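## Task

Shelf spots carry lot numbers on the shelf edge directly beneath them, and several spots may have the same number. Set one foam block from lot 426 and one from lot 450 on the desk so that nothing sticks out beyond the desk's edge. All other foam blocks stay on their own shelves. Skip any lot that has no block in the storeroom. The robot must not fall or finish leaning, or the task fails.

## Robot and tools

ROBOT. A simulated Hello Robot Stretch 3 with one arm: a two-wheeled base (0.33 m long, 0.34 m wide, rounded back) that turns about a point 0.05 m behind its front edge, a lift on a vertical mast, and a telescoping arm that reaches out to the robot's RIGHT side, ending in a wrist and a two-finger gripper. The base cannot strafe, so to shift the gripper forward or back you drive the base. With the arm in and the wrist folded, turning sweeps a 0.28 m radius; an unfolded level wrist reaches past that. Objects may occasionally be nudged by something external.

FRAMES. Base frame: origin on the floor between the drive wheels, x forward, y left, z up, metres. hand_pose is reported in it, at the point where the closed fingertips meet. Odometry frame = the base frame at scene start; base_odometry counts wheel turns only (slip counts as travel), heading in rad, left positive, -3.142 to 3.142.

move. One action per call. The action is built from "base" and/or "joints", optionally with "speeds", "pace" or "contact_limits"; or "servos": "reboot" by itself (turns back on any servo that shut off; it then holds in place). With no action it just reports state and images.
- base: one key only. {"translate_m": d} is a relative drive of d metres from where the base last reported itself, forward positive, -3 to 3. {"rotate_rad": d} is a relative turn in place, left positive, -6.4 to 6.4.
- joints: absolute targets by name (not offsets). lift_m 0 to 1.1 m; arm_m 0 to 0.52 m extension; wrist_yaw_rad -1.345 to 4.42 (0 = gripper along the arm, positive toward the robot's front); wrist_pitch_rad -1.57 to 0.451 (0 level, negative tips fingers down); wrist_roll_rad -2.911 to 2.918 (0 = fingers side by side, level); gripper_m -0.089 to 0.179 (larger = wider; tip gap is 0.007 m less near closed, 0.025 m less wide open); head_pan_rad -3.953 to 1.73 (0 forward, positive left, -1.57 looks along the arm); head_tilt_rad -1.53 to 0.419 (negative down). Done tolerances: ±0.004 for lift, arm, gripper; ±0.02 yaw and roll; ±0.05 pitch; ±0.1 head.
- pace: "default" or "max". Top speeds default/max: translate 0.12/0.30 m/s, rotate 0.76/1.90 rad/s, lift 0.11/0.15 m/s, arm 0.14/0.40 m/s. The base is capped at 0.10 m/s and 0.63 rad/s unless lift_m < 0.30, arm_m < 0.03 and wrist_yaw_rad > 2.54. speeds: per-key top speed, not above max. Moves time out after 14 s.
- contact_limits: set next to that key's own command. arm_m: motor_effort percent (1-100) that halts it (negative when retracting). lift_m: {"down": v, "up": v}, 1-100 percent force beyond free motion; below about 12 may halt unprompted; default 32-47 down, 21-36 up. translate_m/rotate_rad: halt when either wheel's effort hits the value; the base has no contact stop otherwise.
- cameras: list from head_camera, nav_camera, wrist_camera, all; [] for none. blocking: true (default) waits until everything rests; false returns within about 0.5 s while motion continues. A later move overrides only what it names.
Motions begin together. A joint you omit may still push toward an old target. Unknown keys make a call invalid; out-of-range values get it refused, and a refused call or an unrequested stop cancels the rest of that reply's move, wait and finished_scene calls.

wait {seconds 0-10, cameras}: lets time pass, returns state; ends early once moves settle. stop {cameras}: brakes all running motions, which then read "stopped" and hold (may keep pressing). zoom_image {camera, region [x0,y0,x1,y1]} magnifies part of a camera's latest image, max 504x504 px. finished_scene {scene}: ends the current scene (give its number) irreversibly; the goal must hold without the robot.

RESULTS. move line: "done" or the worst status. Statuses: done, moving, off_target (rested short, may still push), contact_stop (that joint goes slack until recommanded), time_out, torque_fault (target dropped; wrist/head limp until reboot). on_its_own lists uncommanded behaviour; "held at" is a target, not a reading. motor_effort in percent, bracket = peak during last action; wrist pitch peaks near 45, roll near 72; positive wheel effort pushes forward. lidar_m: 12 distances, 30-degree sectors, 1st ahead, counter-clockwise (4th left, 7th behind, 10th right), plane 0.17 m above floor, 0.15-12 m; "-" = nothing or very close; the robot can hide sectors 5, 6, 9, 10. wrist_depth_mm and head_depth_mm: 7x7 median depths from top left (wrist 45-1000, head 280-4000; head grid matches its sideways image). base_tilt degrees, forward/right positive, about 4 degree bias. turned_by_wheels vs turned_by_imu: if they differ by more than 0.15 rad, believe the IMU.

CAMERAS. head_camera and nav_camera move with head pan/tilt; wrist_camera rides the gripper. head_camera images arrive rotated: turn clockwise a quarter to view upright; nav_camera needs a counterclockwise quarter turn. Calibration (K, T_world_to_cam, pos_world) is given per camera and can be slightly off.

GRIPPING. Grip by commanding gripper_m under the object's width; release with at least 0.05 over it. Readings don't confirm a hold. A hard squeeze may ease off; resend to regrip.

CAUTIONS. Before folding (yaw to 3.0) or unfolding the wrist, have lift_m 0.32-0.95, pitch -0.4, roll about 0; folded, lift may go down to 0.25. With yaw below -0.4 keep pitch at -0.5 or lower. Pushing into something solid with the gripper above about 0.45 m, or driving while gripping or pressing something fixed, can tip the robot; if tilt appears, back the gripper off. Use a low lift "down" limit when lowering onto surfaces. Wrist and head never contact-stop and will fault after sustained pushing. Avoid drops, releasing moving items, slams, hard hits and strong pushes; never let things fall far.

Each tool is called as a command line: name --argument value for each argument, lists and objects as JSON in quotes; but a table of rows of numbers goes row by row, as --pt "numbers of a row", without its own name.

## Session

move --joints '{"head_pan_rad":-1.57,"head_tilt_rad":-0.35}' --pace "max" --cameras '["head_camera","nav_camera"]'

Scene clock: 2.07 s.
move: done
base_odometry: x=+0.000 y=+0.000 heading=+0.000
turned_by_wheels: +0.000
turned_by_imu: +0.000
base_tilt: forward=-0.3 right=-1.2
lidar_m: 0.84 0.77 0.78 0.96 1.17 1.16 1.57 1.48 1.13 1.38 3.09 1.31
head_depth_mm: 1511 1556 1604 1646 1212 940 1321 / 1648 1718 1768 1805 1209 1691 1478 / 1828 1909 1971 1988 1201 1737 1477 / 2038 2143 2252 1992 1337 1807 1458 / 2348 2468 2589 1932 2208 1859 1459 / 2725 2888 3077 2943 2579 1853 1445 / 2759 2859 3047 3158 2509 1847 1442
base_status: not commanded
joint_positions: lift_m=+0.306 arm_m=+0.001 wrist_yaw_rad=+2.853 wrist_pitch_rad=-0.337 wrist_roll_rad=+0.000 gripper_m=+0.037 head_pan_rad=-1.578 head_tilt_rad=-0.353
joint_status: all done
measured_speeds: translate_m=+0.000 rotate_rad=+0.000 lift_m=+0.000 arm_m=+0.000 wrist_yaw_rad=+0.000 wrist_pitch_rad=+0.000 wrist_roll_rad=+0.000 head_pan_rad=+0.024 head_tilt_rad=+0.000
motor_effort: left_wheel=-0.1(0.5) right_wheel=+0.2(1.2) lift_m=+26.5(27.3) arm_m=-11.3(11.3) wrist_yaw_rad=+0.3(2.2) wrist_pitch_rad=+2.1(2.2) wrist_roll_rad=+0.0(0.3) gripper_m=+0.2(1.0) head_pan_rad=+3.5(5.8) head_tilt_rad=-0.5(6.7)
hand_pose: x=+0.0453 y=+0.0786 z=+0.3376 quat_wxyz=(+0.218, +0.707, +0.017, +0.673) (m; base frame)
wrist_depth_mm: 133 - - - - - - / 136 - - - - - - / 144 - - - - - - / 156 186 868 868 832 - - / 169 180 733 670 666 684 660 / 574 193 126 565 129 573 571 / 503 205 315 495 482 490 490
pictures: head_camera (sideways), nav_camera (sideways)
camera_calibration:
head_camera: T_world_to_cam=[[-0.0440804, 0.296034, -0.95416, 1.25749], [0.997179, -0.0450482, -0.0600442, 0.0717181], [-0.0607583, -0.954115, -0.293213, 0.337593], [0, 0, 0, 1]] pos_world=[0.00442651, -0.0469267, 1.30314]
nav_camera: T_world_to_cam=[[0.0146536, -0.320886, 0.947004, -1.18954], [-0.999888, -0.00765141, 0.0128793, 0.0395419], [0.00311314, -0.947087, -0.320962, 0.370956], [0, 0, 0, 1]] pos_world=[0.0558135, -0.030076, 1.24505]

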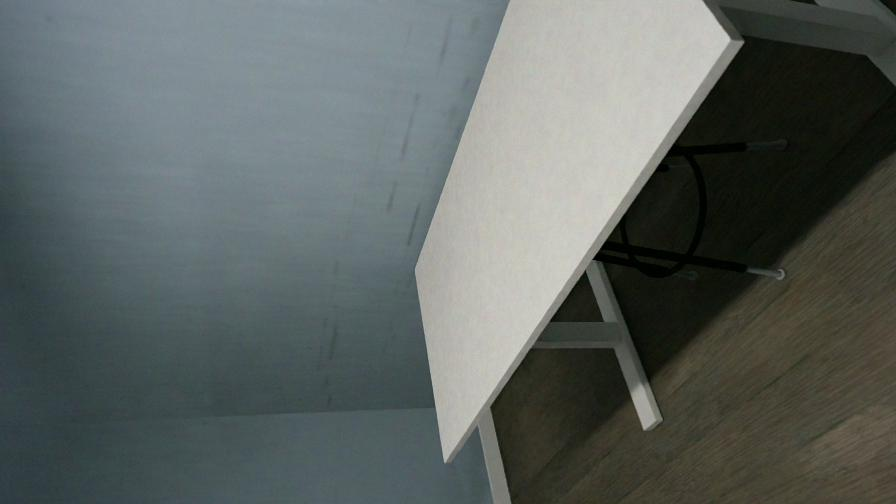

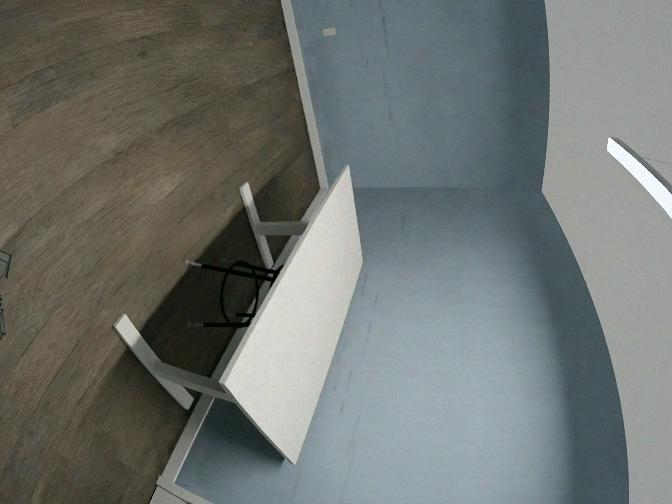

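move --joints '{"head_pan_rad":-0.1,"head_tilt_rad":-0.35}' --pace "max" --cameras '["head_camera","nav_camera"]'

move --joints '{"head_pan_rad":1.3,"head_tilt_rad":-0.35}' --pace "max" --cameras '["nav_camera"]'

Scene clock: 11.70 s.
move: done
base_odometry: x=+0.000 y=+0.000 heading=+0.000
turned_by_wheels: +0.000
turned_by_imu: +0.000
base_tilt: forward=-0.3 right=-1.2
lidar_m: 0.85 0.77 0.78 0.96 1.17 1.16 1.57 1.48 1.13 1.38 3.08 1.31
head_depth_mm: 1281 1398 1538 1700 1929 1905 1486 / 1123 1211 1313 1433 1586 1744 1476 / 1003 1066 1152 1242 1356 1479 1477 / 900 955 1019 1089 1174 1269 1367 / 819 865 914 975 1037 1110 1205 / 753 792 831 881 933 994 1063 / 694 725 762 800 845 891 950
base_status: not commanded
joint_positions: lift_m=+0.306 arm_m=+0.001 wrist_yaw_rad=+2.853 wrist_pitch_rad=-0.337 wrist_roll_rad=+0.000 gripper_m=+0.037 head_pan_rad=-0.092 head_tilt_rad=-0.350
joint_status: all done
measured_speeds: translate_m=+0.000 rotate_rad=+0.000 lift_m=+0.000 arm_m=+0.000 wrist_yaw_rad=+0.000 wrist_pitch_rad=+0.000 wrist_roll_rad=+0.000 head_pan_rad=-0.024 head_tilt_rad=+0.000
motor_effort: left_wheel=-0.5(0.6) right_wheel=+0.4(1.2) lift_m=+26.8(27.4) arm_m=-12.2(13.0) wrist_yaw_rad=+0.0(2.2) wrist_pitch_rad=+2.0(2.1) wrist_roll_rad=+0.1(0.3) gripper_m=+0.6(1.2) head_pan_rad=-3.0(5.8) head_tilt_rad=+5.2(7.3)
hand_pose: x=+0.0453 y=+0.0786 z=+0.3376 quat_wxyz=(+0.218, +0.707, +0.017, +0.673) (m; base frame)
wrist_depth_mm: 133 - - - - - - / 136 - - - - - - / 144 - - - - - - / 155 186 866 866 819 - - / 169 181 729 672 672 680 663 / 569 193 126 558 128 574 572 / 508 204 315 497 479 491 492
pictures: head_camera (sideways), nav_camera (sideways)
camera_calibration:
head_camera: T_world_to_cam=[[-0.296021, -0.019127, -0.95499, 1.2602], [0.129416, 0.989777, -0.0599391, 0.0768656], [0.946374, -0.141334, -0.290519, 0.327915], [0, 0, 0, 1]] pos_world=[0.0527668, -0.00563054, 1.30335]
nav_camera: T_world_to_cam=[[0.318295, -0.0122681, 0.947912, -1.19261], [-0.0769574, -0.99695, 0.0129384, 0.0338104], [0.944863, -0.0770671, -0.318269, 0.361677], [0, 0, 0, 1]] pos_world=[0.0404693, 0.0469496, 1.24517]

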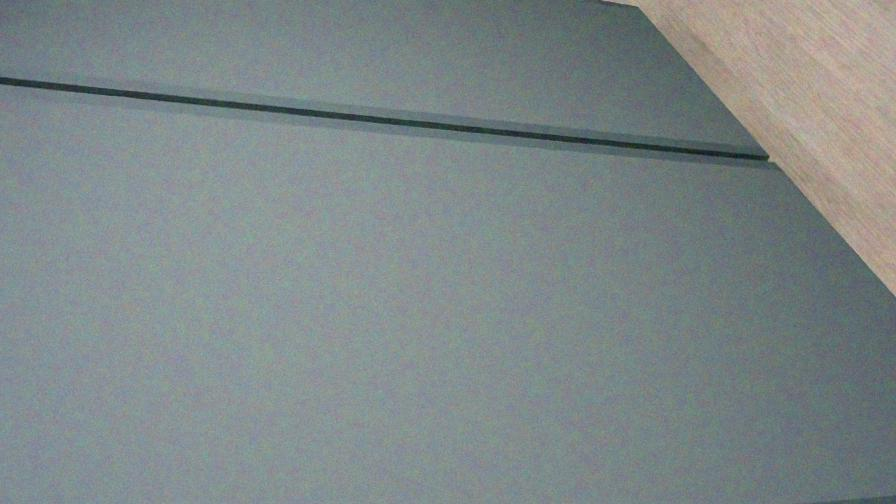

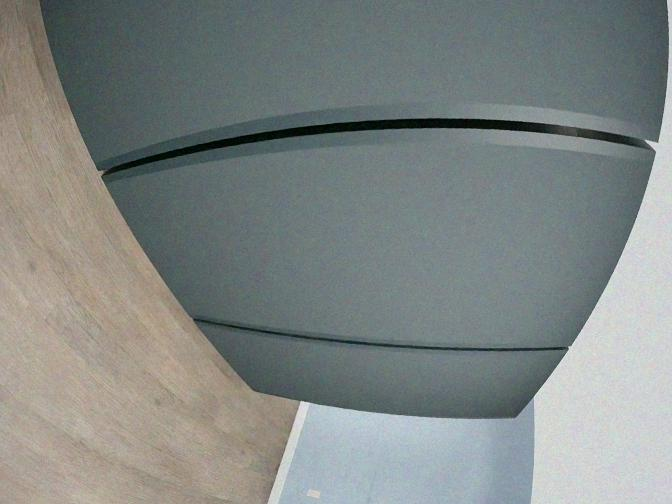

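Scene clock: 13.70 s.
move: done
base_odometry: x=+0.000 y=+0.000 heading=+0.000
turned_by_wheels: +0.000
turned_by_imu: +0.000
base_tilt: forward=-0.2 right=-1.2
lidar_m: 0.85 0.77 0.78 0.96 1.18 1.17 1.57 1.48 1.13 1.37 3.10 1.31
head_depth_mm: 653 679 708 740 776 812 858 / 692 725 757 792 834 881 931 / 741 777 810 860 903 954 1018 / 795 838 877 927 989 1048 1118 / 857 904 955 1019 1083 1162 1251 / 927 987 1054 1127 1201 1298 1375 / 1015 1080 1163 1253 1354 1443 1449
base_status: not commanded
joint_positions: lift_m=+0.306 arm_m=+0.001 wrist_yaw_rad=+2.853 wrist_pitch_rad=-0.337 wrist_roll_rad=+0.000 gripper_m=+0.037 head_pan_rad=+1.308 head_tilt_rad=-0.350
joint_status: all done
measured_speeds: translate_m=+0.000 rotate_rad=+0.000 lift_m=+0.000 arm_m=+0.000 wrist_yaw_rad=+0.000 wrist_pitch_rad=+0.000 wrist_roll_rad=+0.000 head_pan_rad=-0.024 head_tilt_rad=+0.000
motor_effort: left_wheel=+0.0(0.9) right_wheel=+0.2(1.3) lift_m=+26.6(27.0) arm_m=-11.9(12.9) wrist_yaw_rad=+0.6(1.6) wrist_pitch_rad=+2.1(2.2) wrist_roll_rad=+0.1(0.3) gripper_m=+0.6(1.0) head_pan_rad=-3.1(5.3) head_tilt_rad=+4.2(7.6)
hand_pose: x=+0.0453 y=+0.0786 z=+0.3376 quat_wxyz=(+0.218, +0.707, +0.017, +0.673) (m; base frame)
wrist_depth_mm: 133 - - - - - - / 136 - - - - - - / 144 - - - - - - / 156 187 879 866 831 - - / 169 180 725 675 658 690 662 / 575 193 126 564 129 578 572 / 500 205 313 499 484 493 496
pictures: nav_camera (sideways)
camera_calibration:
nav_camera: T_world_to_cam=[[0.0660601, 0.31122, 0.948039, -1.19122], [0.969397, -0.245156, 0.0129309, 0.0273811], [0.236442, 0.918172, -0.317891, 0.365529], [0, 0, 0, 1]] pos_world=[-0.0342775, 0.0418251, 1.24517]

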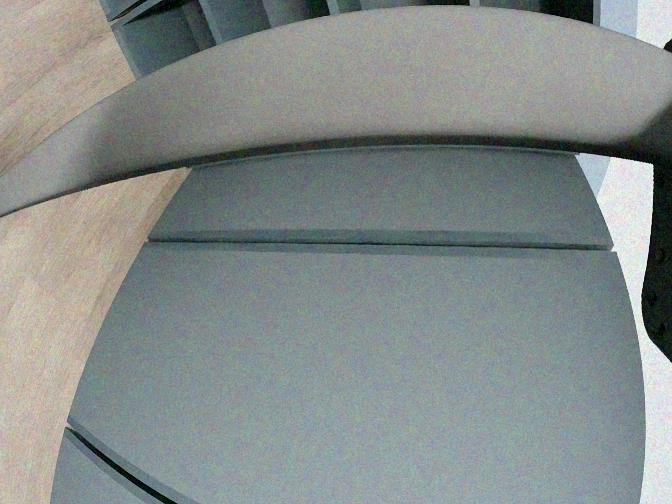

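move --base '{"rotate_rad":-2.51}' --joints '{"head_pan_rad":-1.57,"head_tilt_rad":-0.38}' --pace "max" --cameras '["head_camera","nav_camera"]'

Scene clock: 35.80 s.
move: done
base_odometry: x=+0.000 y=+0.000 heading=-2.510
turned_by_wheels: -2.510
turned_by_imu: -2.469
base_tilt: forward=-0.3 right=-1.2
lidar_m: 1.48 1.13 1.33 3.09 1.12 0.81 0.77 0.80 1.08 1.16 1.57 1.55
head_depth_mm: 1378 1431 1546 1621 1522 1679 1453 / 1370 1413 1553 1654 1501 1731 1440 / 1359 1446 1531 1649 1492 1710 1443 / 1351 1430 1520 1650 1484 1707 1432 / 1328 1148 1488 1260 1329 1573 1428 / 982 1038 1236 1265 1332 1568 1419 / 1355 1425 1504 1631 1435 1675 1403
base_status: done
joint_positions: lift_m=+0.306 arm_m=+0.001 wrist_yaw_rad=+2.853 wrist_pitch_rad=-0.337 wrist_roll_rad=+0.000 gripper_m=+0.037 head_pan_rad=-1.570 head_tilt_rad=-0.380
joint_status: all done
measured_speeds: all 0
motor_effort: left_wheel=+8.0(12.1) right_wheel=-9.6(13.5) lift_m=+26.5(27.2) arm_m=-11.9(13.0) wrist_yaw_rad=-1.1(1.9) wrist_pitch_rad=+2.1(2.1) wrist_roll_rad=-0.1(0.4) gripper_m=+0.2(1.1) head_pan_rad=+3.4(4.7) head_tilt_rad=-2.9(7.3)
hand_pose: x=+0.0453 y=+0.0786 z=+0.3376 quat_wxyz=(+0.218, +0.707, +0.017, +0.673) (m; base frame)
wrist_depth_mm: 133 - - - - - - / 136 - - - - - - / 145 - - - - - - / 156 186 868 872 858 841 794 / 169 180 728 668 663 687 681 / 573 193 126 568 129 573 574 / 506 205 315 498 483 493 487
pictures: head_camera (sideways), nav_camera (sideways)
camera_calibration:
head_camera: T_world_to_cam=[[-0.0465102, 0.321613, -0.945728, 1.24658], [0.997499, -0.0354855, -0.0611238, 0.0730796], [-0.0532179, -0.946206, -0.319159, 0.371278], [0, 0, 0, 1]] pos_world=[0.00484065, -0.04702, 1.30189]
nav_camera: T_world_to_cam=[[0.0172418, -0.346411, 0.937924, -1.17777], [-0.999795, -0.0159148, 0.0125012, 0.0400433], [0.0105964, -0.937948, -0.346615, 0.404316], [0, 0, 0, 1]] pos_world=[0.0560577, -0.0281279, 1.2443]

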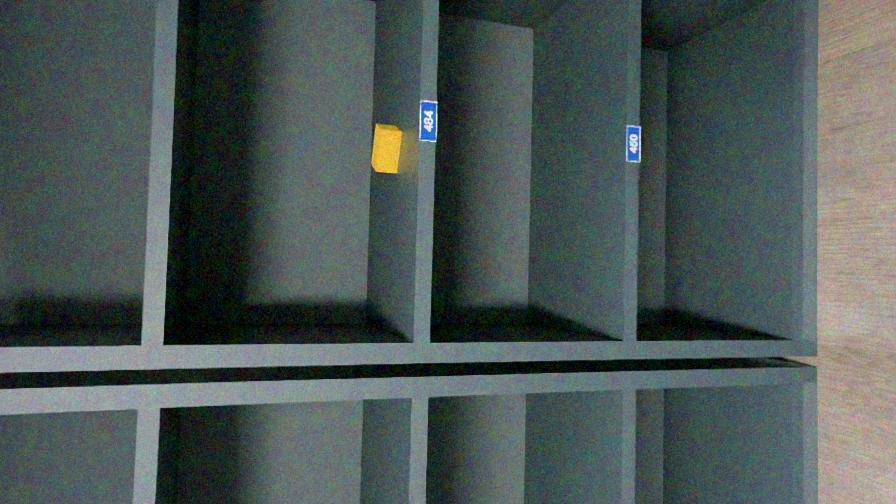

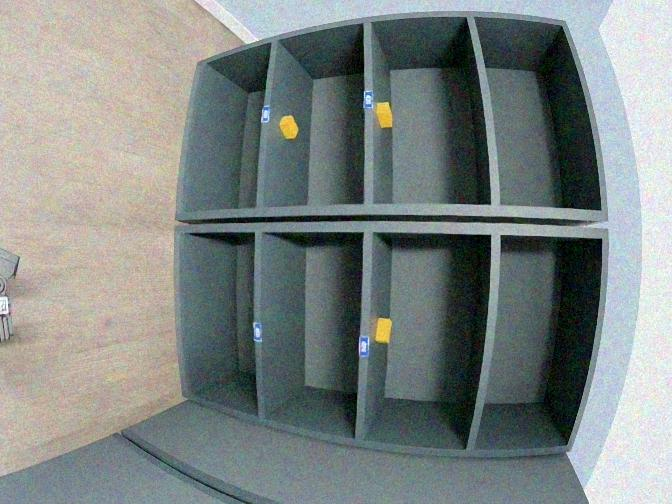

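zoom_image --camera "head_camera" --region '[400, 90, 660, 180]'

move --joints '{"head_pan_rad":-0.98,"head_tilt_rad":-0.35}' --pace "max" --cameras '["head_camera"]'

zoom_image --camera "head_camera" --region '[330, 130, 830, 370]'

Scaled by 1.938 from the camera's 896x504 image, which has a finer 1280x720 frame.

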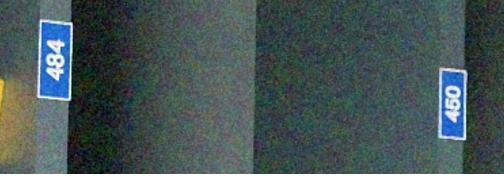

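Scene clock: 42.63 s.
move: done
base_odometry: x=+0.000 y=+0.000 heading=-2.510
turned_by_wheels: +0.000
turned_by_imu: +0.000
base_tilt: forward=-0.3 right=-1.2
lidar_m: 1.48 1.13 1.33 3.09 1.12 0.80 0.77 0.80 1.08 1.17 1.57 1.56
head_depth_mm: 1372 1404 1502 1388 1428 1271 1327 / 1454 1501 1596 1541 1576 1706 1430 / 1555 1593 1708 1768 1558 1770 1469 / 1583 1654 1759 1909 1738 1747 1454 / 1408 1479 1584 1668 1738 1757 1456 / 1744 1813 1924 2015 2157 1846 1454 / 1596 1659 1742 1833 1919 1837 1439
base_status: not commanded
joint_positions: lift_m=+0.306 arm_m=+0.001 wrist_yaw_rad=+2.853 wrist_pitch_rad=-0.337 wrist_roll_rad=+0.000 gripper_m=+0.037 head_pan_rad=-0.961 head_tilt_rad=-0.355
joint_status: all done
measured_speeds: all 0
motor_effort: left_wheel=+8.1(8.2) right_wheel=-9.5(10.2) lift_m=+26.6(27.0) arm_m=-12.0(12.3) wrist_yaw_rad=-1.5(1.8) wrist_pitch_rad=+2.1(2.1) wrist_roll_rad=+0.2(0.3) gripper_m=+0.0(0.8) head_pan_rad=-0.2(6.0) head_tilt_rad=+5.0(8.6)
hand_pose: x=+0.0453 y=+0.0786 z=+0.3376 quat_wxyz=(+0.218, +0.707, +0.017, +0.673) (m; base frame)
wrist_depth_mm: 134 - - - - - - / 136 - - - - - - / 145 - - - - - - / 155 186 885 876 850 862 813 / 169 180 724 662 665 691 685 / 567 193 126 561 129 575 567 / 508 205 315 496 486 492 492
pictures: head_camera (sideways)
camera_calibration:
head_camera: T_world_to_cam=[[-0.20841, 0.217307, -0.953595, 1.25784], [0.839038, 0.540738, -0.0601491, 0.072833], [0.502575, -0.812638, -0.295024, 0.336539], [0, 0, 0, 1]] pos_world=[0.0319012, -0.0392366, 1.30314]

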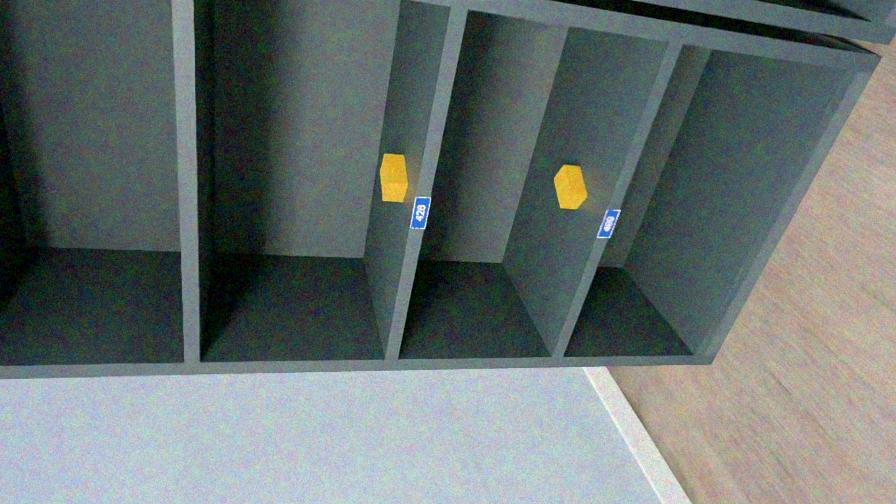

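Scaled by 1.008 from the camera's 896x504 image, which has a finer 1280x720 frame.

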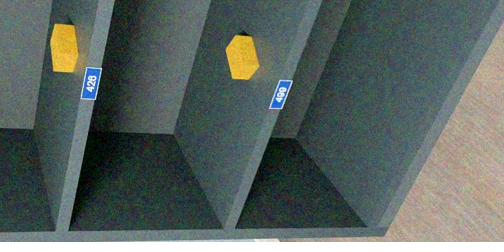

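zoom_image --camera "head_camera" --region '[395, 185, 455, 240]'

zoom_image --camera "head_camera" --region '[580, 195, 640, 250]'

Scaled by 8.400 from the camera's 896x504 image, which has a finer 1280x720 frame.

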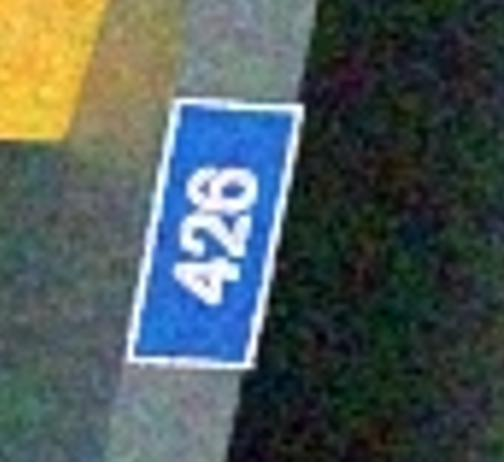

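Scaled by 8.400 from the camera's 896x504 image, which has a finer 1280x720 frame.

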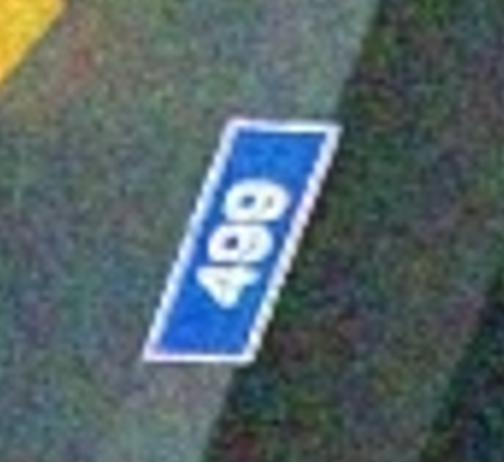

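move --base '{"rotate_rad":-0.615}' --pace "max" --cameras '[]'

move --base '{"translate_m":0.755}' --joints '{"head_pan_rad":-1.57,"head_tilt_rad":-0.4,"lift_m":0.93}' --cameras '[]'

move --base '{"rotate_rad":0.615}' --pace "max" --cameras '[]'

move --joints '{"wrist_yaw_rad":0,"gripper_m":0.179,"wrist_pitch_rad":-0.4}' --cameras '[]'

move --joints '{"wrist_pitch_rad":-0.1}'

Scene clock: 66.47 s.
move: done
base_odometry: x=+0.000 y=+0.000 heading=-3.124
turned_by_wheels: -0.615
turned_by_imu: -0.604
base_tilt: forward=-0.1 right=-1.2
lidar_m: 1.57 1.48 1.13 1.33 3.10 1.23 0.83 0.77 0.79 1.00 1.16 1.17
head_depth_mm: 1385 1448 1557 1556 1540 1591 1455 / 1378 1436 1532 1577 1598 1709 1458 / 1377 1415 1545 1530 1575 1715 1433 / 1367 1414 1524 1519 1567 1694 1422 / 1350 1413 1501 1312 1469 1634 1415 / 970 1027 1097 1170 1285 1333 1394 / 1349 1400 1499 1595 1521 1674 1399
base_status: done
joint_positions: lift_m=+0.306 arm_m=+0.001 wrist_yaw_rad=+2.853 wrist_pitch_rad=-0.337 wrist_roll_rad=+0.000 gripper_m=+0.037 head_pan_rad=-0.980 head_tilt_rad=-0.350
joint_status: not commanded
measured_speeds: all 0
motor_effort: left_wheel=+7.4(12.3) right_wheel=-9.3(13.2) lift_m=+26.8(27.2) arm_m=-12.6(12.7) wrist_yaw_rad=-0.3(2.2) wrist_pitch_rad=+2.1(2.2) wrist_roll_rad=+0.1(0.3) gripper_m=+0.6(1.0) head_pan_rad=-2.9(3.8) head_tilt_rad=+4.7(6.0)
hand_pose: x=+0.0453 y=+0.0786 z=+0.3376 quat_wxyz=(+0.218, +0.707, +0.017, +0.673) (m; base frame)
wrist_depth_mm: 134 - - - - - - / 136 - - - - - - / 144 - - - - - - / 155 186 868 871 858 851 851 / 169 180 735 667 658 689 686 / 570 193 126 562 129 576 574 / 506 205 313 496 484 493 491
pictures: none
No camera images: "cameras" was empty.

Scene clock: 75.13 s.
move: done
base_odometry: x=-0.755 y=-0.013 heading=-3.124
turned_by_wheels: +0.000
turned_by_imu: +0.000
base_tilt: forward=-0.3 right=-1.3
lidar_m: 0.95 0.89 0.90 1.00 1.36 2.19 1.48 1.38 1.40 0.81 1.07 0.85
head_depth_mm: 1346 1361 1452 1497 1547 1645 1565 / 1407 1479 1581 1632 1454 1693 1462 / 1298 1387 1503 1232 1437 1556 1373 / 1180 1284 1369 1103 1434 1187 1355 / 686 731 779 838 912 989 1072 / 692 783 847 844 1024 1008 1206 / 766 960 1065 885 1223 1034 1205
base_status: done
joint_positions: lift_m=+0.930 arm_m=+0.001 wrist_yaw_rad=+2.853 wrist_pitch_rad=-0.338 wrist_roll_rad=+0.000 gripper_m=+0.037 head_pan_rad=-1.570 head_tilt_rad=-0.400
joint_status: all done
measured_speeds: all 0
motor_effort: left_wheel=+9.1(12.9) right_wheel=+2.0(10.4) lift_m=+28.3(33.7) arm_m=-8.2(12.6) wrist_yaw_rad=-0.5(1.8) wrist_pitch_rad=+2.1(2.4) wrist_roll_rad=-0.3(0.3) gripper_m=+0.5(1.1) head_pan_rad=+3.1(5.7) head_tilt_rad=-3.0(5.8)
hand_pose: x=+0.0453 y=+0.0786 z=+0.9610 quat_wxyz=(+0.218, +0.707, +0.018, +0.673) (m; base frame)
wrist_depth_mm: 134 - - - - - - / 136 - - - - - - / 145 862 - - - - - / 156 184 - - - - - / 172 181 - - - - - / - 193 126 - 128 - - / - 205 - - - - -
pictures: none
No camera images: "cameras" was empty.

Scene clock: 77.07 s.
move: done
base_odometry: x=-0.755 y=-0.013 heading=-2.509
turned_by_wheels: +0.615
turned_by_imu: +0.605
base_tilt: forward=-0.5 right=-1.2
lidar_m: 0.89 0.92 1.00 1.48 1.99 1.44 1.38 1.42 0.81 1.17 0.85 0.92
head_depth_mm: 921 952 997 887 964 961 908 / 959 1045 1115 947 1265 1070 1220 / 955 1044 1114 936 1282 1058 1291 / 696 1039 1112 856 1272 1053 1280 / 713 1036 1102 839 1270 1005 1275 / 733 1029 1098 901 1258 1042 1246 / 760 1030 1097 885 1263 1037 1242
base_status: done
joint_positions: lift_m=+0.930 arm_m=+0.001 wrist_yaw_rad=+2.853 wrist_pitch_rad=-0.338 wrist_roll_rad=+0.000 gripper_m=+0.037 head_pan_rad=-1.570 head_tilt_rad=-0.400
joint_status: not commanded
measured_speeds: all 0
motor_effort: left_wheel=-7.8(13.0) right_wheel=+9.3(12.3) lift_m=+26.6(28.7) arm_m=-9.9(10.0) wrist_yaw_rad=-0.2(1.6) wrist_pitch_rad=+2.2(2.2) wrist_roll_rad=+0.0(0.4) gripper_m=+0.2(0.9) head_pan_rad=+3.3(3.9) head_tilt_rad=-3.4(4.5)
hand_pose: x=+0.0453 y=+0.0786 z=+0.9610 quat_wxyz=(+0.218, +0.707, +0.018, +0.673) (m; base frame)
wrist_depth_mm: 134 - - - - - - / 136 - - - - - - / 144 - - - - - - / 156 186 - - - - - / 172 180 - - - - - / - 194 126 - 129 - - / - 205 - - - - -
pictures: none
No camera images: "cameras" was empty.

Scene clock: 79.50 s.
move: done
base_odometry: x=-0.755 y=-0.013 heading=-2.509
turned_by_wheels: +0.000
turned_by_imu: +0.000
base_tilt: forward=-0.4 right=-1.2
lidar_m: 0.89 0.92 1.00 1.48 1.99 1.44 1.38 1.43 0.81 1.17 0.85 0.92
head_depth_mm: 920 954 997 882 963 963 907 / 956 1047 1122 944 1268 1071 922 / 956 1041 1117 934 1276 1056 - / 694 1040 1113 861 1269 1050 - / 713 1037 1105 837 1266 1009 1209 / 736 1029 1103 899 1264 1038 903 / 760 1034 1098 891 1260 1033 1234
base_status: not commanded
joint_positions: lift_m=+0.930 arm_m=+0.001 wrist_yaw_rad=+0.003 wrist_pitch_rad=-0.411 wrist_roll_rad=+0.000 gripper_m=+0.179 head_pan_rad=-1.570 head_tilt_rad=-0.400
joint_status: all done
measured_speeds: all 0
motor_effort: left_wheel=-7.9(8.3) right_wheel=+9.0(9.4) lift_m=+24.3(27.2) arm_m=-12.8(12.8) wrist_yaw_rad=-2.5(6.4) wrist_pitch_rad=+1.6(4.1) wrist_roll_rad=+0.1(0.3) gripper_m=+0.4(83.8) head_pan_rad=+3.5(3.7) head_tilt_rad=-3.6(4.7)
hand_pose: x=-0.0208 y=-0.3708 z=+0.9442 quat_wxyz=(+0.693, +0.146, -0.692, -0.144) (m; base frame)
wrist_depth_mm: - - 431 434 - - - / - - - - - - - / - - - - - - - / - - - - - - - / - 142 - - - 726 - / 118 140 - - - - - / - - - - - - 105
pictures: none
No camera images: "cameras" was empty.

Scene clock: 80.47 s.
move: done
base_odometry: x=-0.755 y=-0.013 heading=-2.509
turned_by_wheels: +0.000
turned_by_imu: +0.000
base_tilt: forward=-0.4 right=-1.1
lidar_m: 0.89 0.92 1.00 1.48 1.99 1.44 1.38 1.42 0.81 1.16 0.85 0.92
head_depth_mm: 921 954 1000 884 969 960 906 / 957 1044 1121 946 1267 991 927 / 954 1042 1112 933 1284 1104 - / 696 1040 1111 861 1279 1133 - / 714 1034 1102 839 1268 1008 1213 / 734 1035 1100 895 1263 966 1238 / 761 1023 1099 889 1264 1038 1229
base_status: not commanded
joint_positions: lift_m=+0.930 arm_m=+0.001 wrist_yaw_rad=+0.003 wrist_pitch_rad=-0.124 wrist_roll_rad=+0.000 gripper_m=+0.179 head_pan_rad=-1.570 head_tilt_rad=-0.400
joint_status: all done
measured_speeds: all 0
motor_effort: left_wheel=-7.8(8.1) right_wheel=+8.8(9.6) lift_m=+23.7(24.6) arm_m=-11.8(12.9) wrist_yaw_rad=-3.5(4.8) wrist_pitch_rad=+3.9(5.3) wrist_roll_rad=+0.0(0.3) gripper_m=+0.3(0.9) head_pan_rad=+2.9(3.5) head_tilt_rad=-3.3(4.2)
hand_pose: x=-0.0207 y=-0.3968 z=+1.0131 quat_wxyz=(+0.706, +0.045, -0.705, -0.043) (m; base frame)
wrist_depth_mm: - - - - - - - / - - - - - 850 - / - - - 562 - - - / - - - - - - - / - 145 - - - - - / - 139 - - - - - / - - - 735 - - 105
pictures: head_camera (sideways), nav_camera (sideways), wrist_camera
camera_calibration:
head_camera: T_world_to_cam=[[-0.0466397, 0.340317, -0.939153, 1.238], [0.997509, -0.0339386, -0.0618359, 0.0740237], [-0.0529173, -0.939698, -0.337886, 0.395719], [0, 0, 0, 1]] pos_world=[0.00484111, -0.0469439, 1.30096]
nav_camera: T_world_to_cam=[[0.0173742, -0.364976, 0.930855, -1.16851], [-0.999789, -0.0165799, 0.0121601, 0.0404775], [0.0109954, -0.930869, -0.365186, 0.428449], [0, 0, 0, 1]] pos_world=[0.05606, -0.026978, 1.24369]
wrist_camera: T_world_to_cam=[[-0.99886, -0.0457628, -0.0135642, -0.0185088], [-0.00180278, 0.320149, -0.947365, 1.11933], [0.0476967, -0.946261, -0.319867, 0.115735], [0, 0, 0, 1]] pos_world=[-0.0219899, -0.249685, 1.09719]

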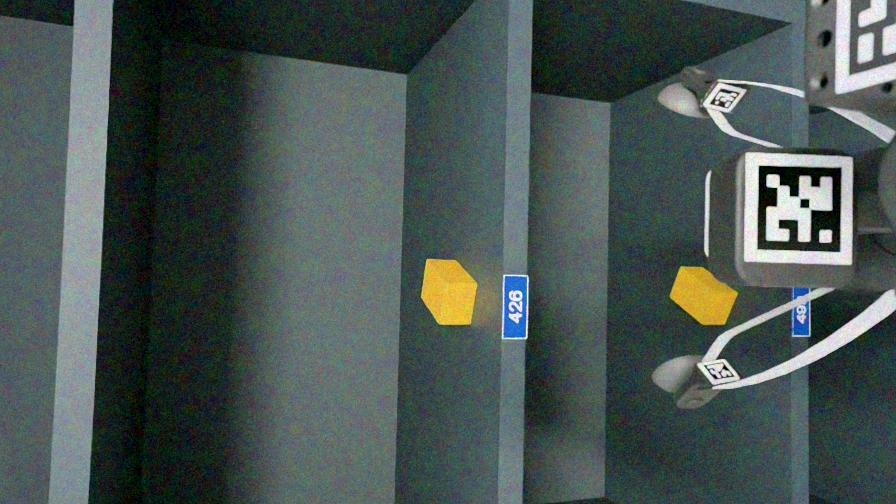

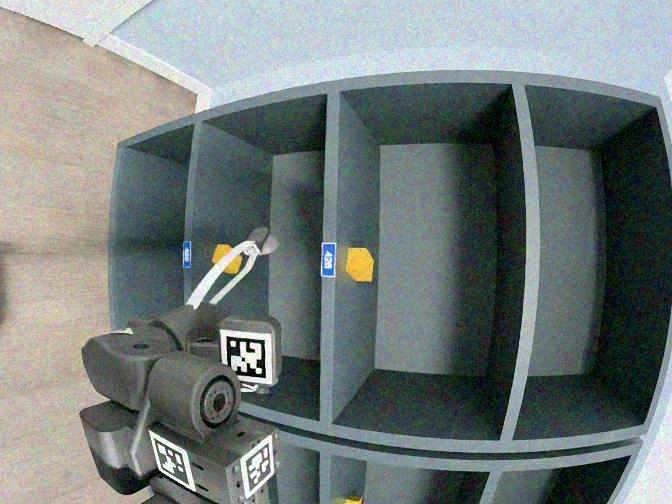

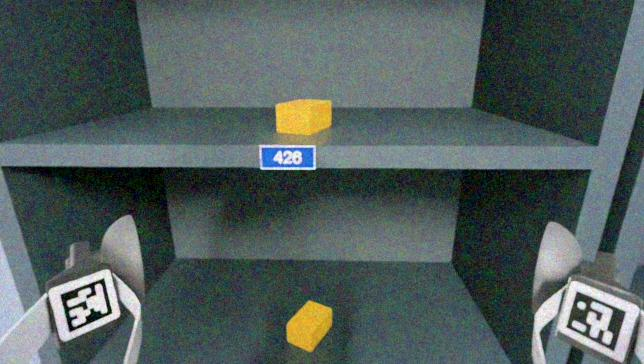

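zoom_image --camera "head_camera" --region '[390, 240, 510, 350]'

zoom_image --camera "wrist_camera" --region '[250, 80, 350, 170]'

Scaled by 4.200 from the camera's 896x504 image, which has a finer 1280x720 frame.

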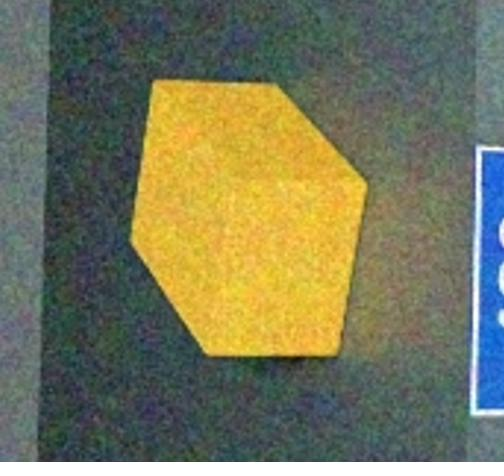

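Scaled by 5.040.

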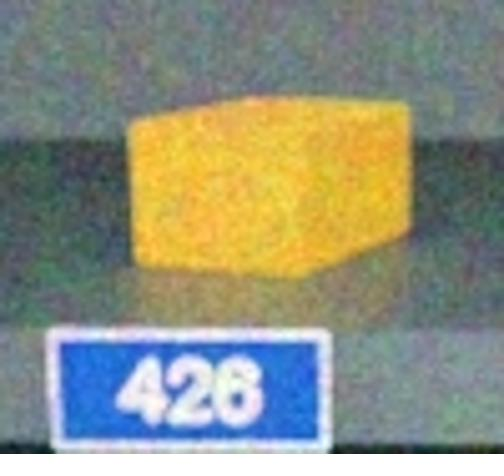

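move --base '{"translate_m":0.146}' --joints '{"lift_m":0.955,"wrist_yaw_rad":-0.38}' --cameras '[]'

move --joints '{"arm_m":0.22}' --cameras '["wrist_camera"]'

Scene clock: 132.23 s.
move: done
base_odometry: x=-0.873 y=-0.099 heading=-2.510
turned_by_wheels: +0.000
turned_by_imu: +0.000
base_tilt: forward=-0.3 right=-1.2
lidar_m: 0.74 0.77 0.95 1.32 2.19 1.59 1.52 1.57 0.89 1.16 0.78 0.77
head_depth_mm: 956 1043 1121 961 1265 1159 - / 954 1046 1115 947 1283 - - / 954 1034 1111 847 1277 1147 - / 697 1033 1106 923 1265 982 1242 / 713 1032 1107 909 1265 1048 1248 / 741 1033 1101 896 1263 1038 1234 / 768 952 973 857 1005 962 978
base_status: done
joint_positions: lift_m=+0.955 arm_m=+0.001 wrist_yaw_rad=-0.377 wrist_pitch_rad=-0.123 wrist_roll_rad=+0.000 gripper_m=+0.179 head_pan_rad=-1.570 head_tilt_rad=-0.400
joint_status: all done
measured_speeds: all 0
motor_effort: left_wheel=+2.5(7.5) right_wheel=+8.6(13.5) lift_m=+29.2(30.6) arm_m=-12.2(12.7) wrist_yaw_rad=-4.1(5.8) wrist_pitch_rad=+3.7(4.0) wrist_roll_rad=+0.3(0.3) gripper_m=+0.0(1.0) head_pan_rad=+3.0(3.4) head_tilt_rad=-3.6(4.0)
hand_pose: x=-0.1140 y=-0.3792 z=+1.0385 quat_wxyz=(+0.685, -0.089, -0.701, -0.175) (m; base frame)
wrist_depth_mm: - - - - - - - / - - - - - - - / - - 552 - - - - / - - 483 - - - - / - 142 - - - - - / - 139 - - - - - / - - 725 - 774 - 105
pictures: none
No camera images: "cameras" was empty.

Scene clock: 135.10 s.
move: done
base_odometry: x=-0.873 y=-0.099 heading=-2.510
turned_by_wheels: +0.000
turned_by_imu: +0.000
base_tilt: forward=-0.4 right=-1.3
lidar_m: 0.74 0.76 0.95 1.32 2.20 1.58 1.52 1.57 0.89 1.16 0.78 0.77
head_depth_mm: 958 1041 1115 958 292 999 1228 / 958 1044 1112 944 329 993 1267 / 951 1037 1112 430 327 951 1249 / 697 1038 1112 920 353 979 1254 / 717 1030 1101 906 1268 1045 1245 / 738 1029 1098 897 1259 1041 1243 / 767 951 972 859 1002 966 978
base_status: not commanded
joint_positions: lift_m=+0.955 arm_m=+0.220 wrist_yaw_rad=-0.377 wrist_pitch_rad=-0.123 wrist_roll_rad=+0.000 gripper_m=+0.179 head_pan_rad=-1.570 head_tilt_rad=-0.400
joint_status: all done
measured_speeds: all 0
motor_effort: left_wheel=+1.8(2.6) right_wheel=+9.6(9.8) lift_m=+28.0(29.4) arm_m=+12.7(14.6) wrist_yaw_rad=-3.8(4.2) wrist_pitch_rad=+3.7(3.9) wrist_roll_rad=+0.0(0.3) gripper_m=+0.7(1.3) head_pan_rad=+2.5(3.3) head_tilt_rad=-2.7(4.2)
hand_pose: x=-0.1141 y=-0.5986 z=+1.0385 quat_wxyz=(+0.685, -0.089, -0.701, -0.175) (m; base frame)
wrist_depth_mm: - - - - 745 - - / - - - - 775 - - / - - - - - - - / - - - - - - - / - 142 279 296 - - - / - 126 - - 911 - - / - - - - 775 - 105
pictures: wrist_camera
camera_calibration:
wrist_camera: T_world_to_cam=[[-0.944499, 0.328236, -0.013509, 0.109373], [0.11671, 0.296827, -0.947772, 1.2077], [-0.307083, -0.896747, -0.318661, -0.074755], [0, 0, 0, 1]] pos_world=[-0.0606048, -0.461415, 1.12228]

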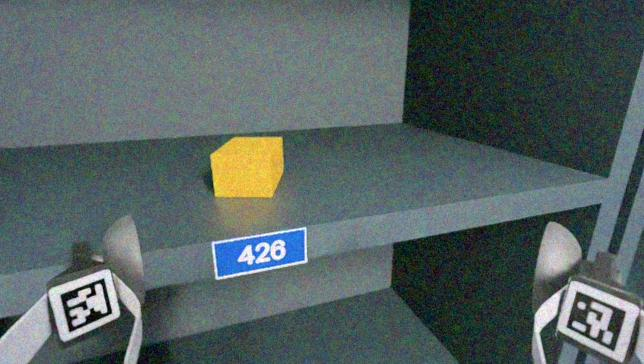

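move --base '{"translate_m":0.013}' --joints '{"lift_m":0.952,"arm_m":0.34}' --cameras '["wrist_camera"]'

move --joints '{"arm_m":0.43}' --cameras '["wrist_camera"]'

Scene clock: 148.87 s.
move: done
base_odometry: x=-0.883 y=-0.107 heading=-2.510
turned_by_wheels: +0.000
turned_by_imu: +0.000
base_tilt: forward=-0.3 right=-1.1
lidar_m: 0.73 0.75 0.95 0.95 2.22 1.60 1.53 1.58 0.90 1.16 0.77 0.76
head_depth_mm: 957 1040 1116 959 - 1035 1259 / 955 1042 1114 451 1258 1071 1267 / 951 1041 1111 445 438 1020 1255 / 697 1033 1111 788 1237 1055 1245 / 719 1032 1108 909 1266 1045 1243 / 741 1033 1097 894 1258 1040 1241 / 764 919 935 823 958 965 937
base_status: done
joint_positions: lift_m=+0.952 arm_m=+0.340 wrist_yaw_rad=-0.377 wrist_pitch_rad=-0.123 wrist_roll_rad=+0.000 gripper_m=+0.179 head_pan_rad=-1.570 head_tilt_rad=-0.400
joint_status: all done
measured_speeds: all 0
motor_effort: left_wheel=+4.4(7.7) right_wheel=+7.4(11.7) lift_m=+24.1(28.2) arm_m=+12.5(14.2) wrist_yaw_rad=-3.0(3.8) wrist_pitch_rad=+3.8(3.8) wrist_roll_rad=-0.2(0.3) gripper_m=+0.4(1.0) head_pan_rad=+2.4(2.9) head_tilt_rad=-2.7(3.9)
hand_pose: x=-0.1141 y=-0.7186 z=+1.0355 quat_wxyz=(+0.685, -0.090, -0.701, -0.175) (m; base frame)
wrist_depth_mm: - - - - 645 - - / - - - - 670 - - / - - - - - - - / - - - - - - - / - 142 - - - - - / - 126 - - - - - / 118 164 167 180 198 - 105
pictures: wrist_camera
camera_calibration:
wrist_camera: T_world_to_cam=[[-0.944421, 0.328461, -0.0135305, 0.148881], [0.116774, 0.296716, -0.947799, 1.24045], [-0.307301, -0.896701, -0.31858, -0.183398], [0, 0, 0, 1]] pos_world=[-0.0606046, -0.581416, 1.11928]

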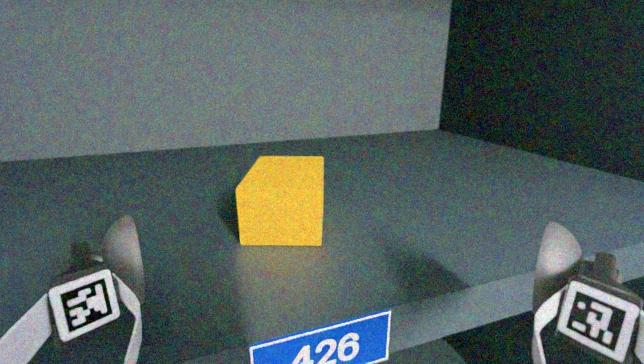

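Scene clock: 150.77 s.
move: done
base_odometry: x=-0.883 y=-0.107 heading=-2.510
turned_by_wheels: +0.000
turned_by_imu: +0.000
base_tilt: forward=-0.4 right=-1.3
lidar_m: 0.73 0.75 0.95 0.95 2.21 1.60 1.54 1.58 0.90 1.16 0.77 0.76
head_depth_mm: 952 1048 1118 957 304 1064 1235 / 957 1037 1117 436 1251 1065 1266 / 950 1036 1102 521 1272 1021 1256 / 698 1034 1103 555 1275 1051 1250 / 718 1037 1105 908 1264 1050 1244 / 741 1022 1102 896 1252 1040 1244 / 766 921 930 823 958 964 939
base_status: not commanded
joint_positions: lift_m=+0.952 arm_m=+0.430 wrist_yaw_rad=-0.377 wrist_pitch_rad=-0.123 wrist_roll_rad=+0.000 gripper_m=+0.179 head_pan_rad=-1.570 head_tilt_rad=-0.400
joint_status: all done
measured_speeds: all 0
motor_effort: left_wheel=+4.5(5.2) right_wheel=+7.6(7.7) lift_m=+24.7(25.1) arm_m=+12.4(14.6) wrist_yaw_rad=-2.7(4.5) wrist_pitch_rad=+3.8(3.8) wrist_roll_rad=+0.1(0.3) gripper_m=+0.7(1.0) head_pan_rad=+2.4(2.7) head_tilt_rad=-3.1(3.8)
hand_pose: x=-0.1141 y=-0.8086 z=+1.0355 quat_wxyz=(+0.685, -0.090, -0.701, -0.175) (m; base frame)
wrist_depth_mm: - - - - - 560 - / - - - - - 595 - / - - - - - - - / - - - - - - - / - 142 - 176 - - - / - 126 - 167 - - - / 118 163 163 170 163 163 107
pictures: wrist_camera
camera_calibration:
wrist_camera: T_world_to_cam=[[-0.944421, 0.328461, -0.0135305, 0.178442], [0.116774, 0.296716, -0.947799, 1.26715], [-0.307301, -0.896701, -0.31858, -0.264101], [0, 0, 0, 1]] pos_world=[-0.0606046, -0.671416, 1.11928]

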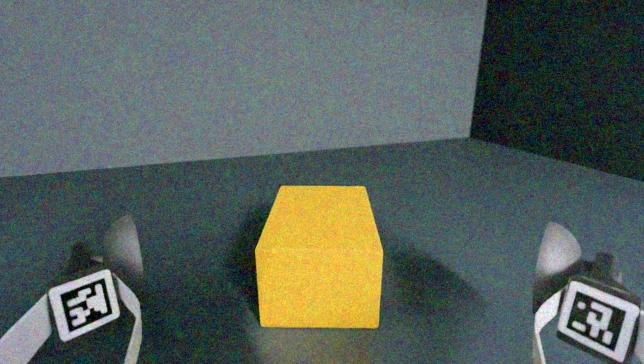

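move --joints '{"arm_m":0.462}' --cameras '[]'

move --joints '{"gripper_m":0.015}' --cameras '["wrist_camera"]'

move --joints '{"lift_m":0.995}' --cameras '["wrist_camera"]'

Scene clock: 159.03 s.
move: done
base_odometry: x=-0.883 y=-0.107 heading=-2.510
turned_by_wheels: +0.000
turned_by_imu: +0.000
base_tilt: forward=-0.4 right=-1.3
lidar_m: 0.73 0.75 0.95 0.95 2.22 1.60 1.54 1.58 0.90 1.16 0.78 0.76
head_depth_mm: 957 1042 1120 958 304 1071 1237 / 957 1046 1118 445 1261 1063 1265 / 950 1040 1099 548 1277 1026 1251 / 696 1034 1108 586 1270 1048 1256 / 718 1033 1104 907 1266 1045 1246 / 741 1032 1100 894 1254 1040 1247 / 766 919 929 826 962 962 939
base_status: not commanded
joint_positions: lift_m=+0.952 arm_m=+0.462 wrist_yaw_rad=-0.377 wrist_pitch_rad=-0.123 wrist_roll_rad=+0.000 gripper_m=+0.179 head_pan_rad=-1.570 head_tilt_rad=-0.400
joint_status: all done
measured_speeds: all 0
motor_effort: left_wheel=+4.3(5.1) right_wheel=+7.4(7.8) lift_m=+25.9(26.4) arm_m=+12.3(13.9) wrist_yaw_rad=-3.0(4.3) wrist_pitch_rad=+3.8(3.9) wrist_roll_rad=+0.3(0.3) gripper_m=+0.7(1.1) head_pan_rad=+1.7(2.3) head_tilt_rad=-3.1(3.4)
hand_pose: x=-0.1141 y=-0.8406 z=+1.0355 quat_wxyz=(+0.685, -0.090, -0.701, -0.175) (m; base frame)
wrist_depth_mm: - - - - - 543 - / - - - - - 570 - / - - - - - - - / - - - - - - - / - 142 - 176 - - - / - 126 - 135 - - - / 118 164 163 140 143 163 107
pictures: none
No camera images: "cameras" was empty.

Scene clock: 161.20 s.
move: done
base_odometry: x=-0.883 y=-0.107 heading=-2.510
turned_by_wheels: +0.000
turned_by_imu: +0.000
base_tilt: forward=-0.3 right=-1.3
lidar_m: 0.73 0.75 0.94 0.95 2.21 1.60 1.53 1.59 0.89 1.16 0.77 0.76
head_depth_mm: 957 1045 1113 957 304 1069 1234 / 954 1044 1118 445 1258 1068 1261 / 951 1038 1096 549 1271 1026 1256 / 699 1033 1107 586 1265 1052 1250 / 720 1031 1101 906 1262 1046 1245 / 741 1028 1097 897 1258 1038 1231 / 768 917 930 827 963 961 938
base_status: not commanded
joint_positions: lift_m=+0.952 arm_m=+0.462 wrist_yaw_rad=-0.378 wrist_pitch_rad=-0.123 wrist_roll_rad=+0.000 gripper_m=+0.016 head_pan_rad=-1.570 head_tilt_rad=-0.400
joint_status: all done
measured_speeds: all 0
motor_effort: left_wheel=+4.7(5.2) right_wheel=+6.6(7.7) lift_m=+26.7(27.0) arm_m=+9.7(13.0) wrist_yaw_rad=-3.4(4.2) wrist_pitch_rad=+3.7(3.8) wrist_roll_rad=+0.3(0.3) gripper_m=-16.5(91.2) head_pan_rad=+1.8(2.1) head_tilt_rad=-3.0(3.4)
hand_pose: x=-0.1142 y=-0.8406 z=+1.0355 quat_wxyz=(+0.685, -0.090, -0.701, -0.175) (m; base frame)
wrist_depth_mm: - - - - - 537 - / - - - - - 565 - / - - - - - - - / - - - - - - - / - - 153 175 154 - - / - - 128 135 127 - - / 164 97 157 141 141 157 163
pictures: wrist_camera
camera_calibration:
wrist_camera: T_world_to_cam=[[-0.944391, 0.328546, -0.0135012, 0.188982], [0.116771, 0.296705, -0.947803, 1.27664], [-0.307391, -0.896674, -0.318571, -0.292793], [0, 0, 0, 1]] pos_world=[-0.0606045, -0.703416, 1.11928]

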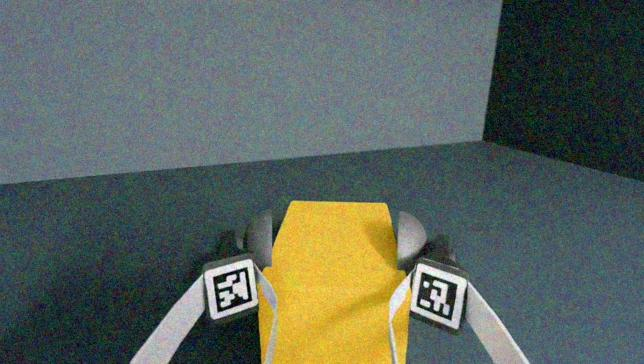

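Scene clock: 162.40 s.
move: done
base_odometry: x=-0.883 y=-0.107 heading=-2.510
turned_by_wheels: +0.000
turned_by_imu: +0.000
base_tilt: forward=-0.3 right=-1.1
lidar_m: 0.73 0.75 0.95 0.95 2.22 1.60 1.54 1.58 0.89 1.16 0.77 0.76
head_depth_mm: 958 1048 1117 314 1300 1071 1237 / 952 1040 1097 376 1277 1069 1258 / 953 1041 1079 743 1275 1023 1252 / 699 1030 1092 737 1273 1051 1245 / 716 1029 1101 906 1263 1044 1252 / 745 1024 1098 896 1257 1040 1239 / 768 918 929 823 960 962 937
base_status: not commanded
joint_positions: lift_m=+0.995 arm_m=+0.462 wrist_yaw_rad=-0.378 wrist_pitch_rad=-0.123 wrist_roll_rad=+0.000 gripper_m=+0.016 head_pan_rad=-1.570 head_tilt_rad=-0.400
joint_status: all done
measured_speeds: all 0
motor_effort: left_wheel=+4.2(5.0) right_wheel=+6.6(7.6) lift_m=+28.1(31.9) arm_m=+8.2(9.8) wrist_yaw_rad=-2.7(4.0) wrist_pitch_rad=+3.6(3.9) wrist_roll_rad=+0.0(0.3) gripper_m=-16.3(16.9) head_pan_rad=+1.7(2.3) head_tilt_rad=-1.9(3.2)
hand_pose: x=-0.1142 y=-0.8406 z=+1.0785 quat_wxyz=(+0.685, -0.090, -0.701, -0.175) (m; base frame)
wrist_depth_mm: - - - - - 533 - / - - - - - 566 - / - - - - - 580 - / - - - - - - - / - - 153 176 154 - - / - - 128 135 127 - - / - - - 141 135 - -
pictures: wrist_camera
camera_calibration:
wrist_camera: T_world_to_cam=[[-0.944391, 0.328546, -0.0135012, 0.189564], [0.116771, 0.296705, -0.947803, 1.31749], [-0.307391, -0.896674, -0.318571, -0.279062], [0, 0, 0, 1]] pos_world=[-0.0606045, -0.703416, 1.16238]

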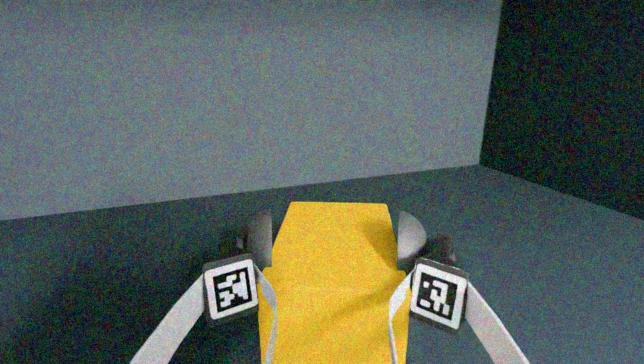

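move --joints '{"arm_m":0.0}' --cameras '["wrist_camera"]'

move --base '{"rotate_rad":1.885}' --joints '{"lift_m":0.92}' --cameras '[]'

move --base '{"translate_m":0.75}' --joints '{"head_pan_rad":-1.3,"head_tilt_rad":-0.45}' --cameras '["head_camera","nav_camera"]'

Scene clock: 182.67 s.
move: done
base_odometry: x=-0.883 y=-0.107 heading=-2.510
turned_by_wheels: +0.000
turned_by_imu: +0.000
base_tilt: forward=-0.3 right=-1.2
lidar_m: 0.73 0.75 0.94 0.95 2.21 1.60 1.54 1.59 0.89 1.16 0.77 0.76
head_depth_mm: 954 1047 1120 956 1224 - - / 955 1041 1112 944 1265 - - / 953 1042 1111 936 1270 - - / 697 1031 1110 920 1270 1097 1249 / 717 1034 1102 908 1271 1044 1244 / 741 1025 1101 894 1256 1041 1237 / 764 920 934 826 966 964 938
base_status: not commanded
joint_positions: lift_m=+0.995 arm_m=+0.001 wrist_yaw_rad=-0.378 wrist_pitch_rad=-0.123 wrist_roll_rad=+0.000 gripper_m=+0.016 head_pan_rad=-1.570 head_tilt_rad=-0.400
joint_status: all done
measured_speeds: all 0
motor_effort: left_wheel=+4.2(5.1) right_wheel=+7.1(7.7) lift_m=+28.7(30.1) arm_m=-12.1(15.0) wrist_yaw_rad=-2.4(4.1) wrist_pitch_rad=+3.8(3.9) wrist_roll_rad=+0.0(0.3) gripper_m=-16.1(17.0) head_pan_rad=+1.0(2.1) head_tilt_rad=-2.2(3.2)
hand_pose: x=-0.1142 y=-0.3792 z=+1.0785 quat_wxyz=(+0.685, -0.090, -0.701, -0.175) (m; base frame)
wrist_depth_mm: - - - - - - - / - - - - - - - / - - - - - - - / - - 493 - - - - / - - 156 176 154 - - / - - 128 135 126 - - / - - - 141 136 112 -
pictures: wrist_camera
camera_calibration:
wrist_camera: T_world_to_cam=[[-0.944391, 0.328546, -0.0135012, 0.0379711], [0.116771, 0.296705, -0.947803, 1.1805], [-0.307391, -0.896674, -0.318571, 0.134631], [0, 0, 0, 1]] pos_world=[-0.0606045, -0.242016, 1.16228]

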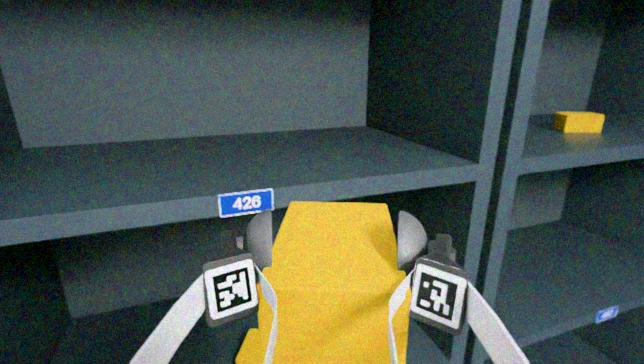

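Scene clock: 186.77 s.
move: done
base_odometry: x=-0.883 y=-0.107 heading=-0.625
turned_by_wheels: +1.885
turned_by_imu: +1.854
base_tilt: forward=-0.4 right=-1.2
lidar_m: 3.54 1.76 1.54 1.54 0.89 1.11 0.78 0.82 0.73 0.73 0.84 0.95
head_depth_mm: 575 610 646 687 737 454 840 / 591 626 664 710 758 432 - / 607 642 685 731 784 833 - / 624 664 706 757 814 881 962 / 640 680 727 781 845 920 1004 / 655 699 749 802 868 951 1045 / 689 741 801 865 940 1028 1128
base_status: done
joint_positions: lift_m=+0.920 arm_m=+0.001 wrist_yaw_rad=-0.378 wrist_pitch_rad=-0.123 wrist_roll_rad=+0.000 gripper_m=+0.016 head_pan_rad=-1.570 head_tilt_rad=-0.400
joint_status: all done
measured_speeds: all 0
motor_effort: left_wheel=-8.5(13.2) right_wheel=+8.1(12.5) lift_m=+29.5(30.1) arm_m=-12.0(12.8) wrist_yaw_rad=-2.8(4.2) wrist_pitch_rad=+3.6(3.9) wrist_roll_rad=+0.2(0.4) gripper_m=-16.7(17.1) head_pan_rad=+0.7(1.7) head_tilt_rad=-1.8(3.1)
hand_pose: x=-0.1142 y=-0.3792 z=+1.0035 quat_wxyz=(+0.685, -0.090, -0.701, -0.175) (m; base frame)
wrist_depth_mm: - - - - - - 456 / - - - - - - 477 / - - - - - - 497 / 480 - - - - 481 519 / 511 - 153 176 154 - - / 534 - 128 135 126 578 - / 560 - - 141 135 593 -
pictures: none
No camera images: "cameras" was empty.

Scene clock: 195.40 s.
move: done
base_odometry: x=-0.275 y=-0.546 heading=-0.625
turned_by_wheels: +0.000
turned_by_imu: +0.000
base_tilt: forward=-0.2 right=-1.3
lidar_m: 2.84 1.53 1.33 1.33 1.55 1.47 1.52 1.07 0.95 0.51 0.78 0.80
head_depth_mm: 785 827 880 936 987 799 - / 827 874 933 996 1023 766 629 / 871 927 990 1067 1013 758 611 / 922 986 1061 1140 1001 757 608 / 982 1057 1145 1230 998 753 606 / 1046 1130 1227 1308 989 747 602 / 1128 1216 1328 1387 985 743 601
base_status: done
joint_positions: lift_m=+0.920 arm_m=+0.001 wrist_yaw_rad=-0.378 wrist_pitch_rad=-0.123 wrist_roll_rad=+0.000 gripper_m=+0.016 head_pan_rad=-1.300 head_tilt_rad=-0.450
joint_status: all done
measured_speeds: all 0
motor_effort: left_wheel=+4.4(9.3) right_wheel=+7.0(13.7) lift_m=+26.8(29.6) arm_m=-11.0(12.5) wrist_yaw_rad=-2.8(3.8) wrist_pitch_rad=+3.7(3.9) wrist_roll_rad=+0.0(0.3) gripper_m=-16.1(17.0) head_pan_rad=-2.6(4.4) head_tilt_rad=-4.1(7.1)
hand_pose: x=-0.1142 y=-0.3792 z=+1.0035 quat_wxyz=(+0.685, -0.090, -0.701, -0.175) (m; base frame)
wrist_depth_mm: - - - - - - - / - - - - - - - / - - - - - - - / - - - - - - - / - - 153 176 154 - - / - - 128 135 126 - - / - - - 141 135 103 -
pictures: head_camera (sideways), nav_camera (sideways)
camera_calibration:
head_camera: T_world_to_cam=[[-0.148069, 0.360339, -0.920995, 1.21486], [0.96962, 0.236243, -0.063456, 0.0762581], [0.194713, -0.902411, -0.384372, 0.454669], [0, 0, 0, 1]] pos_world=[0.0174117, -0.0454801, 1.29848]
nav_camera: T_world_to_cam=[[0.12638, -0.391486, 0.911464, -1.14385], [-0.959024, -0.283098, 0.0113805, 0.0412538], [0.253578, -0.875554, -0.411222, 0.486866], [0, 0, 0, 1]] pos_world=[0.0606648, -0.00984472, 1.24232]

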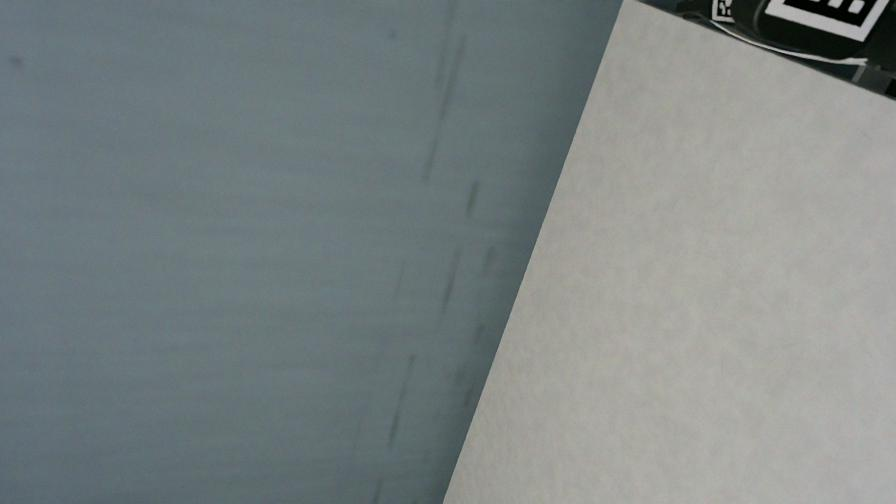

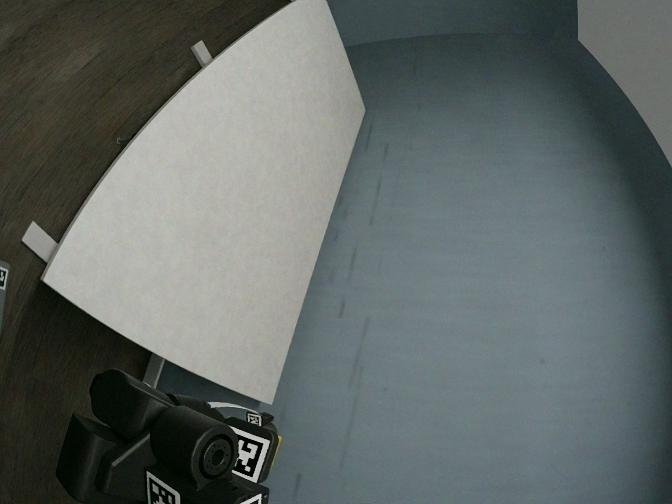

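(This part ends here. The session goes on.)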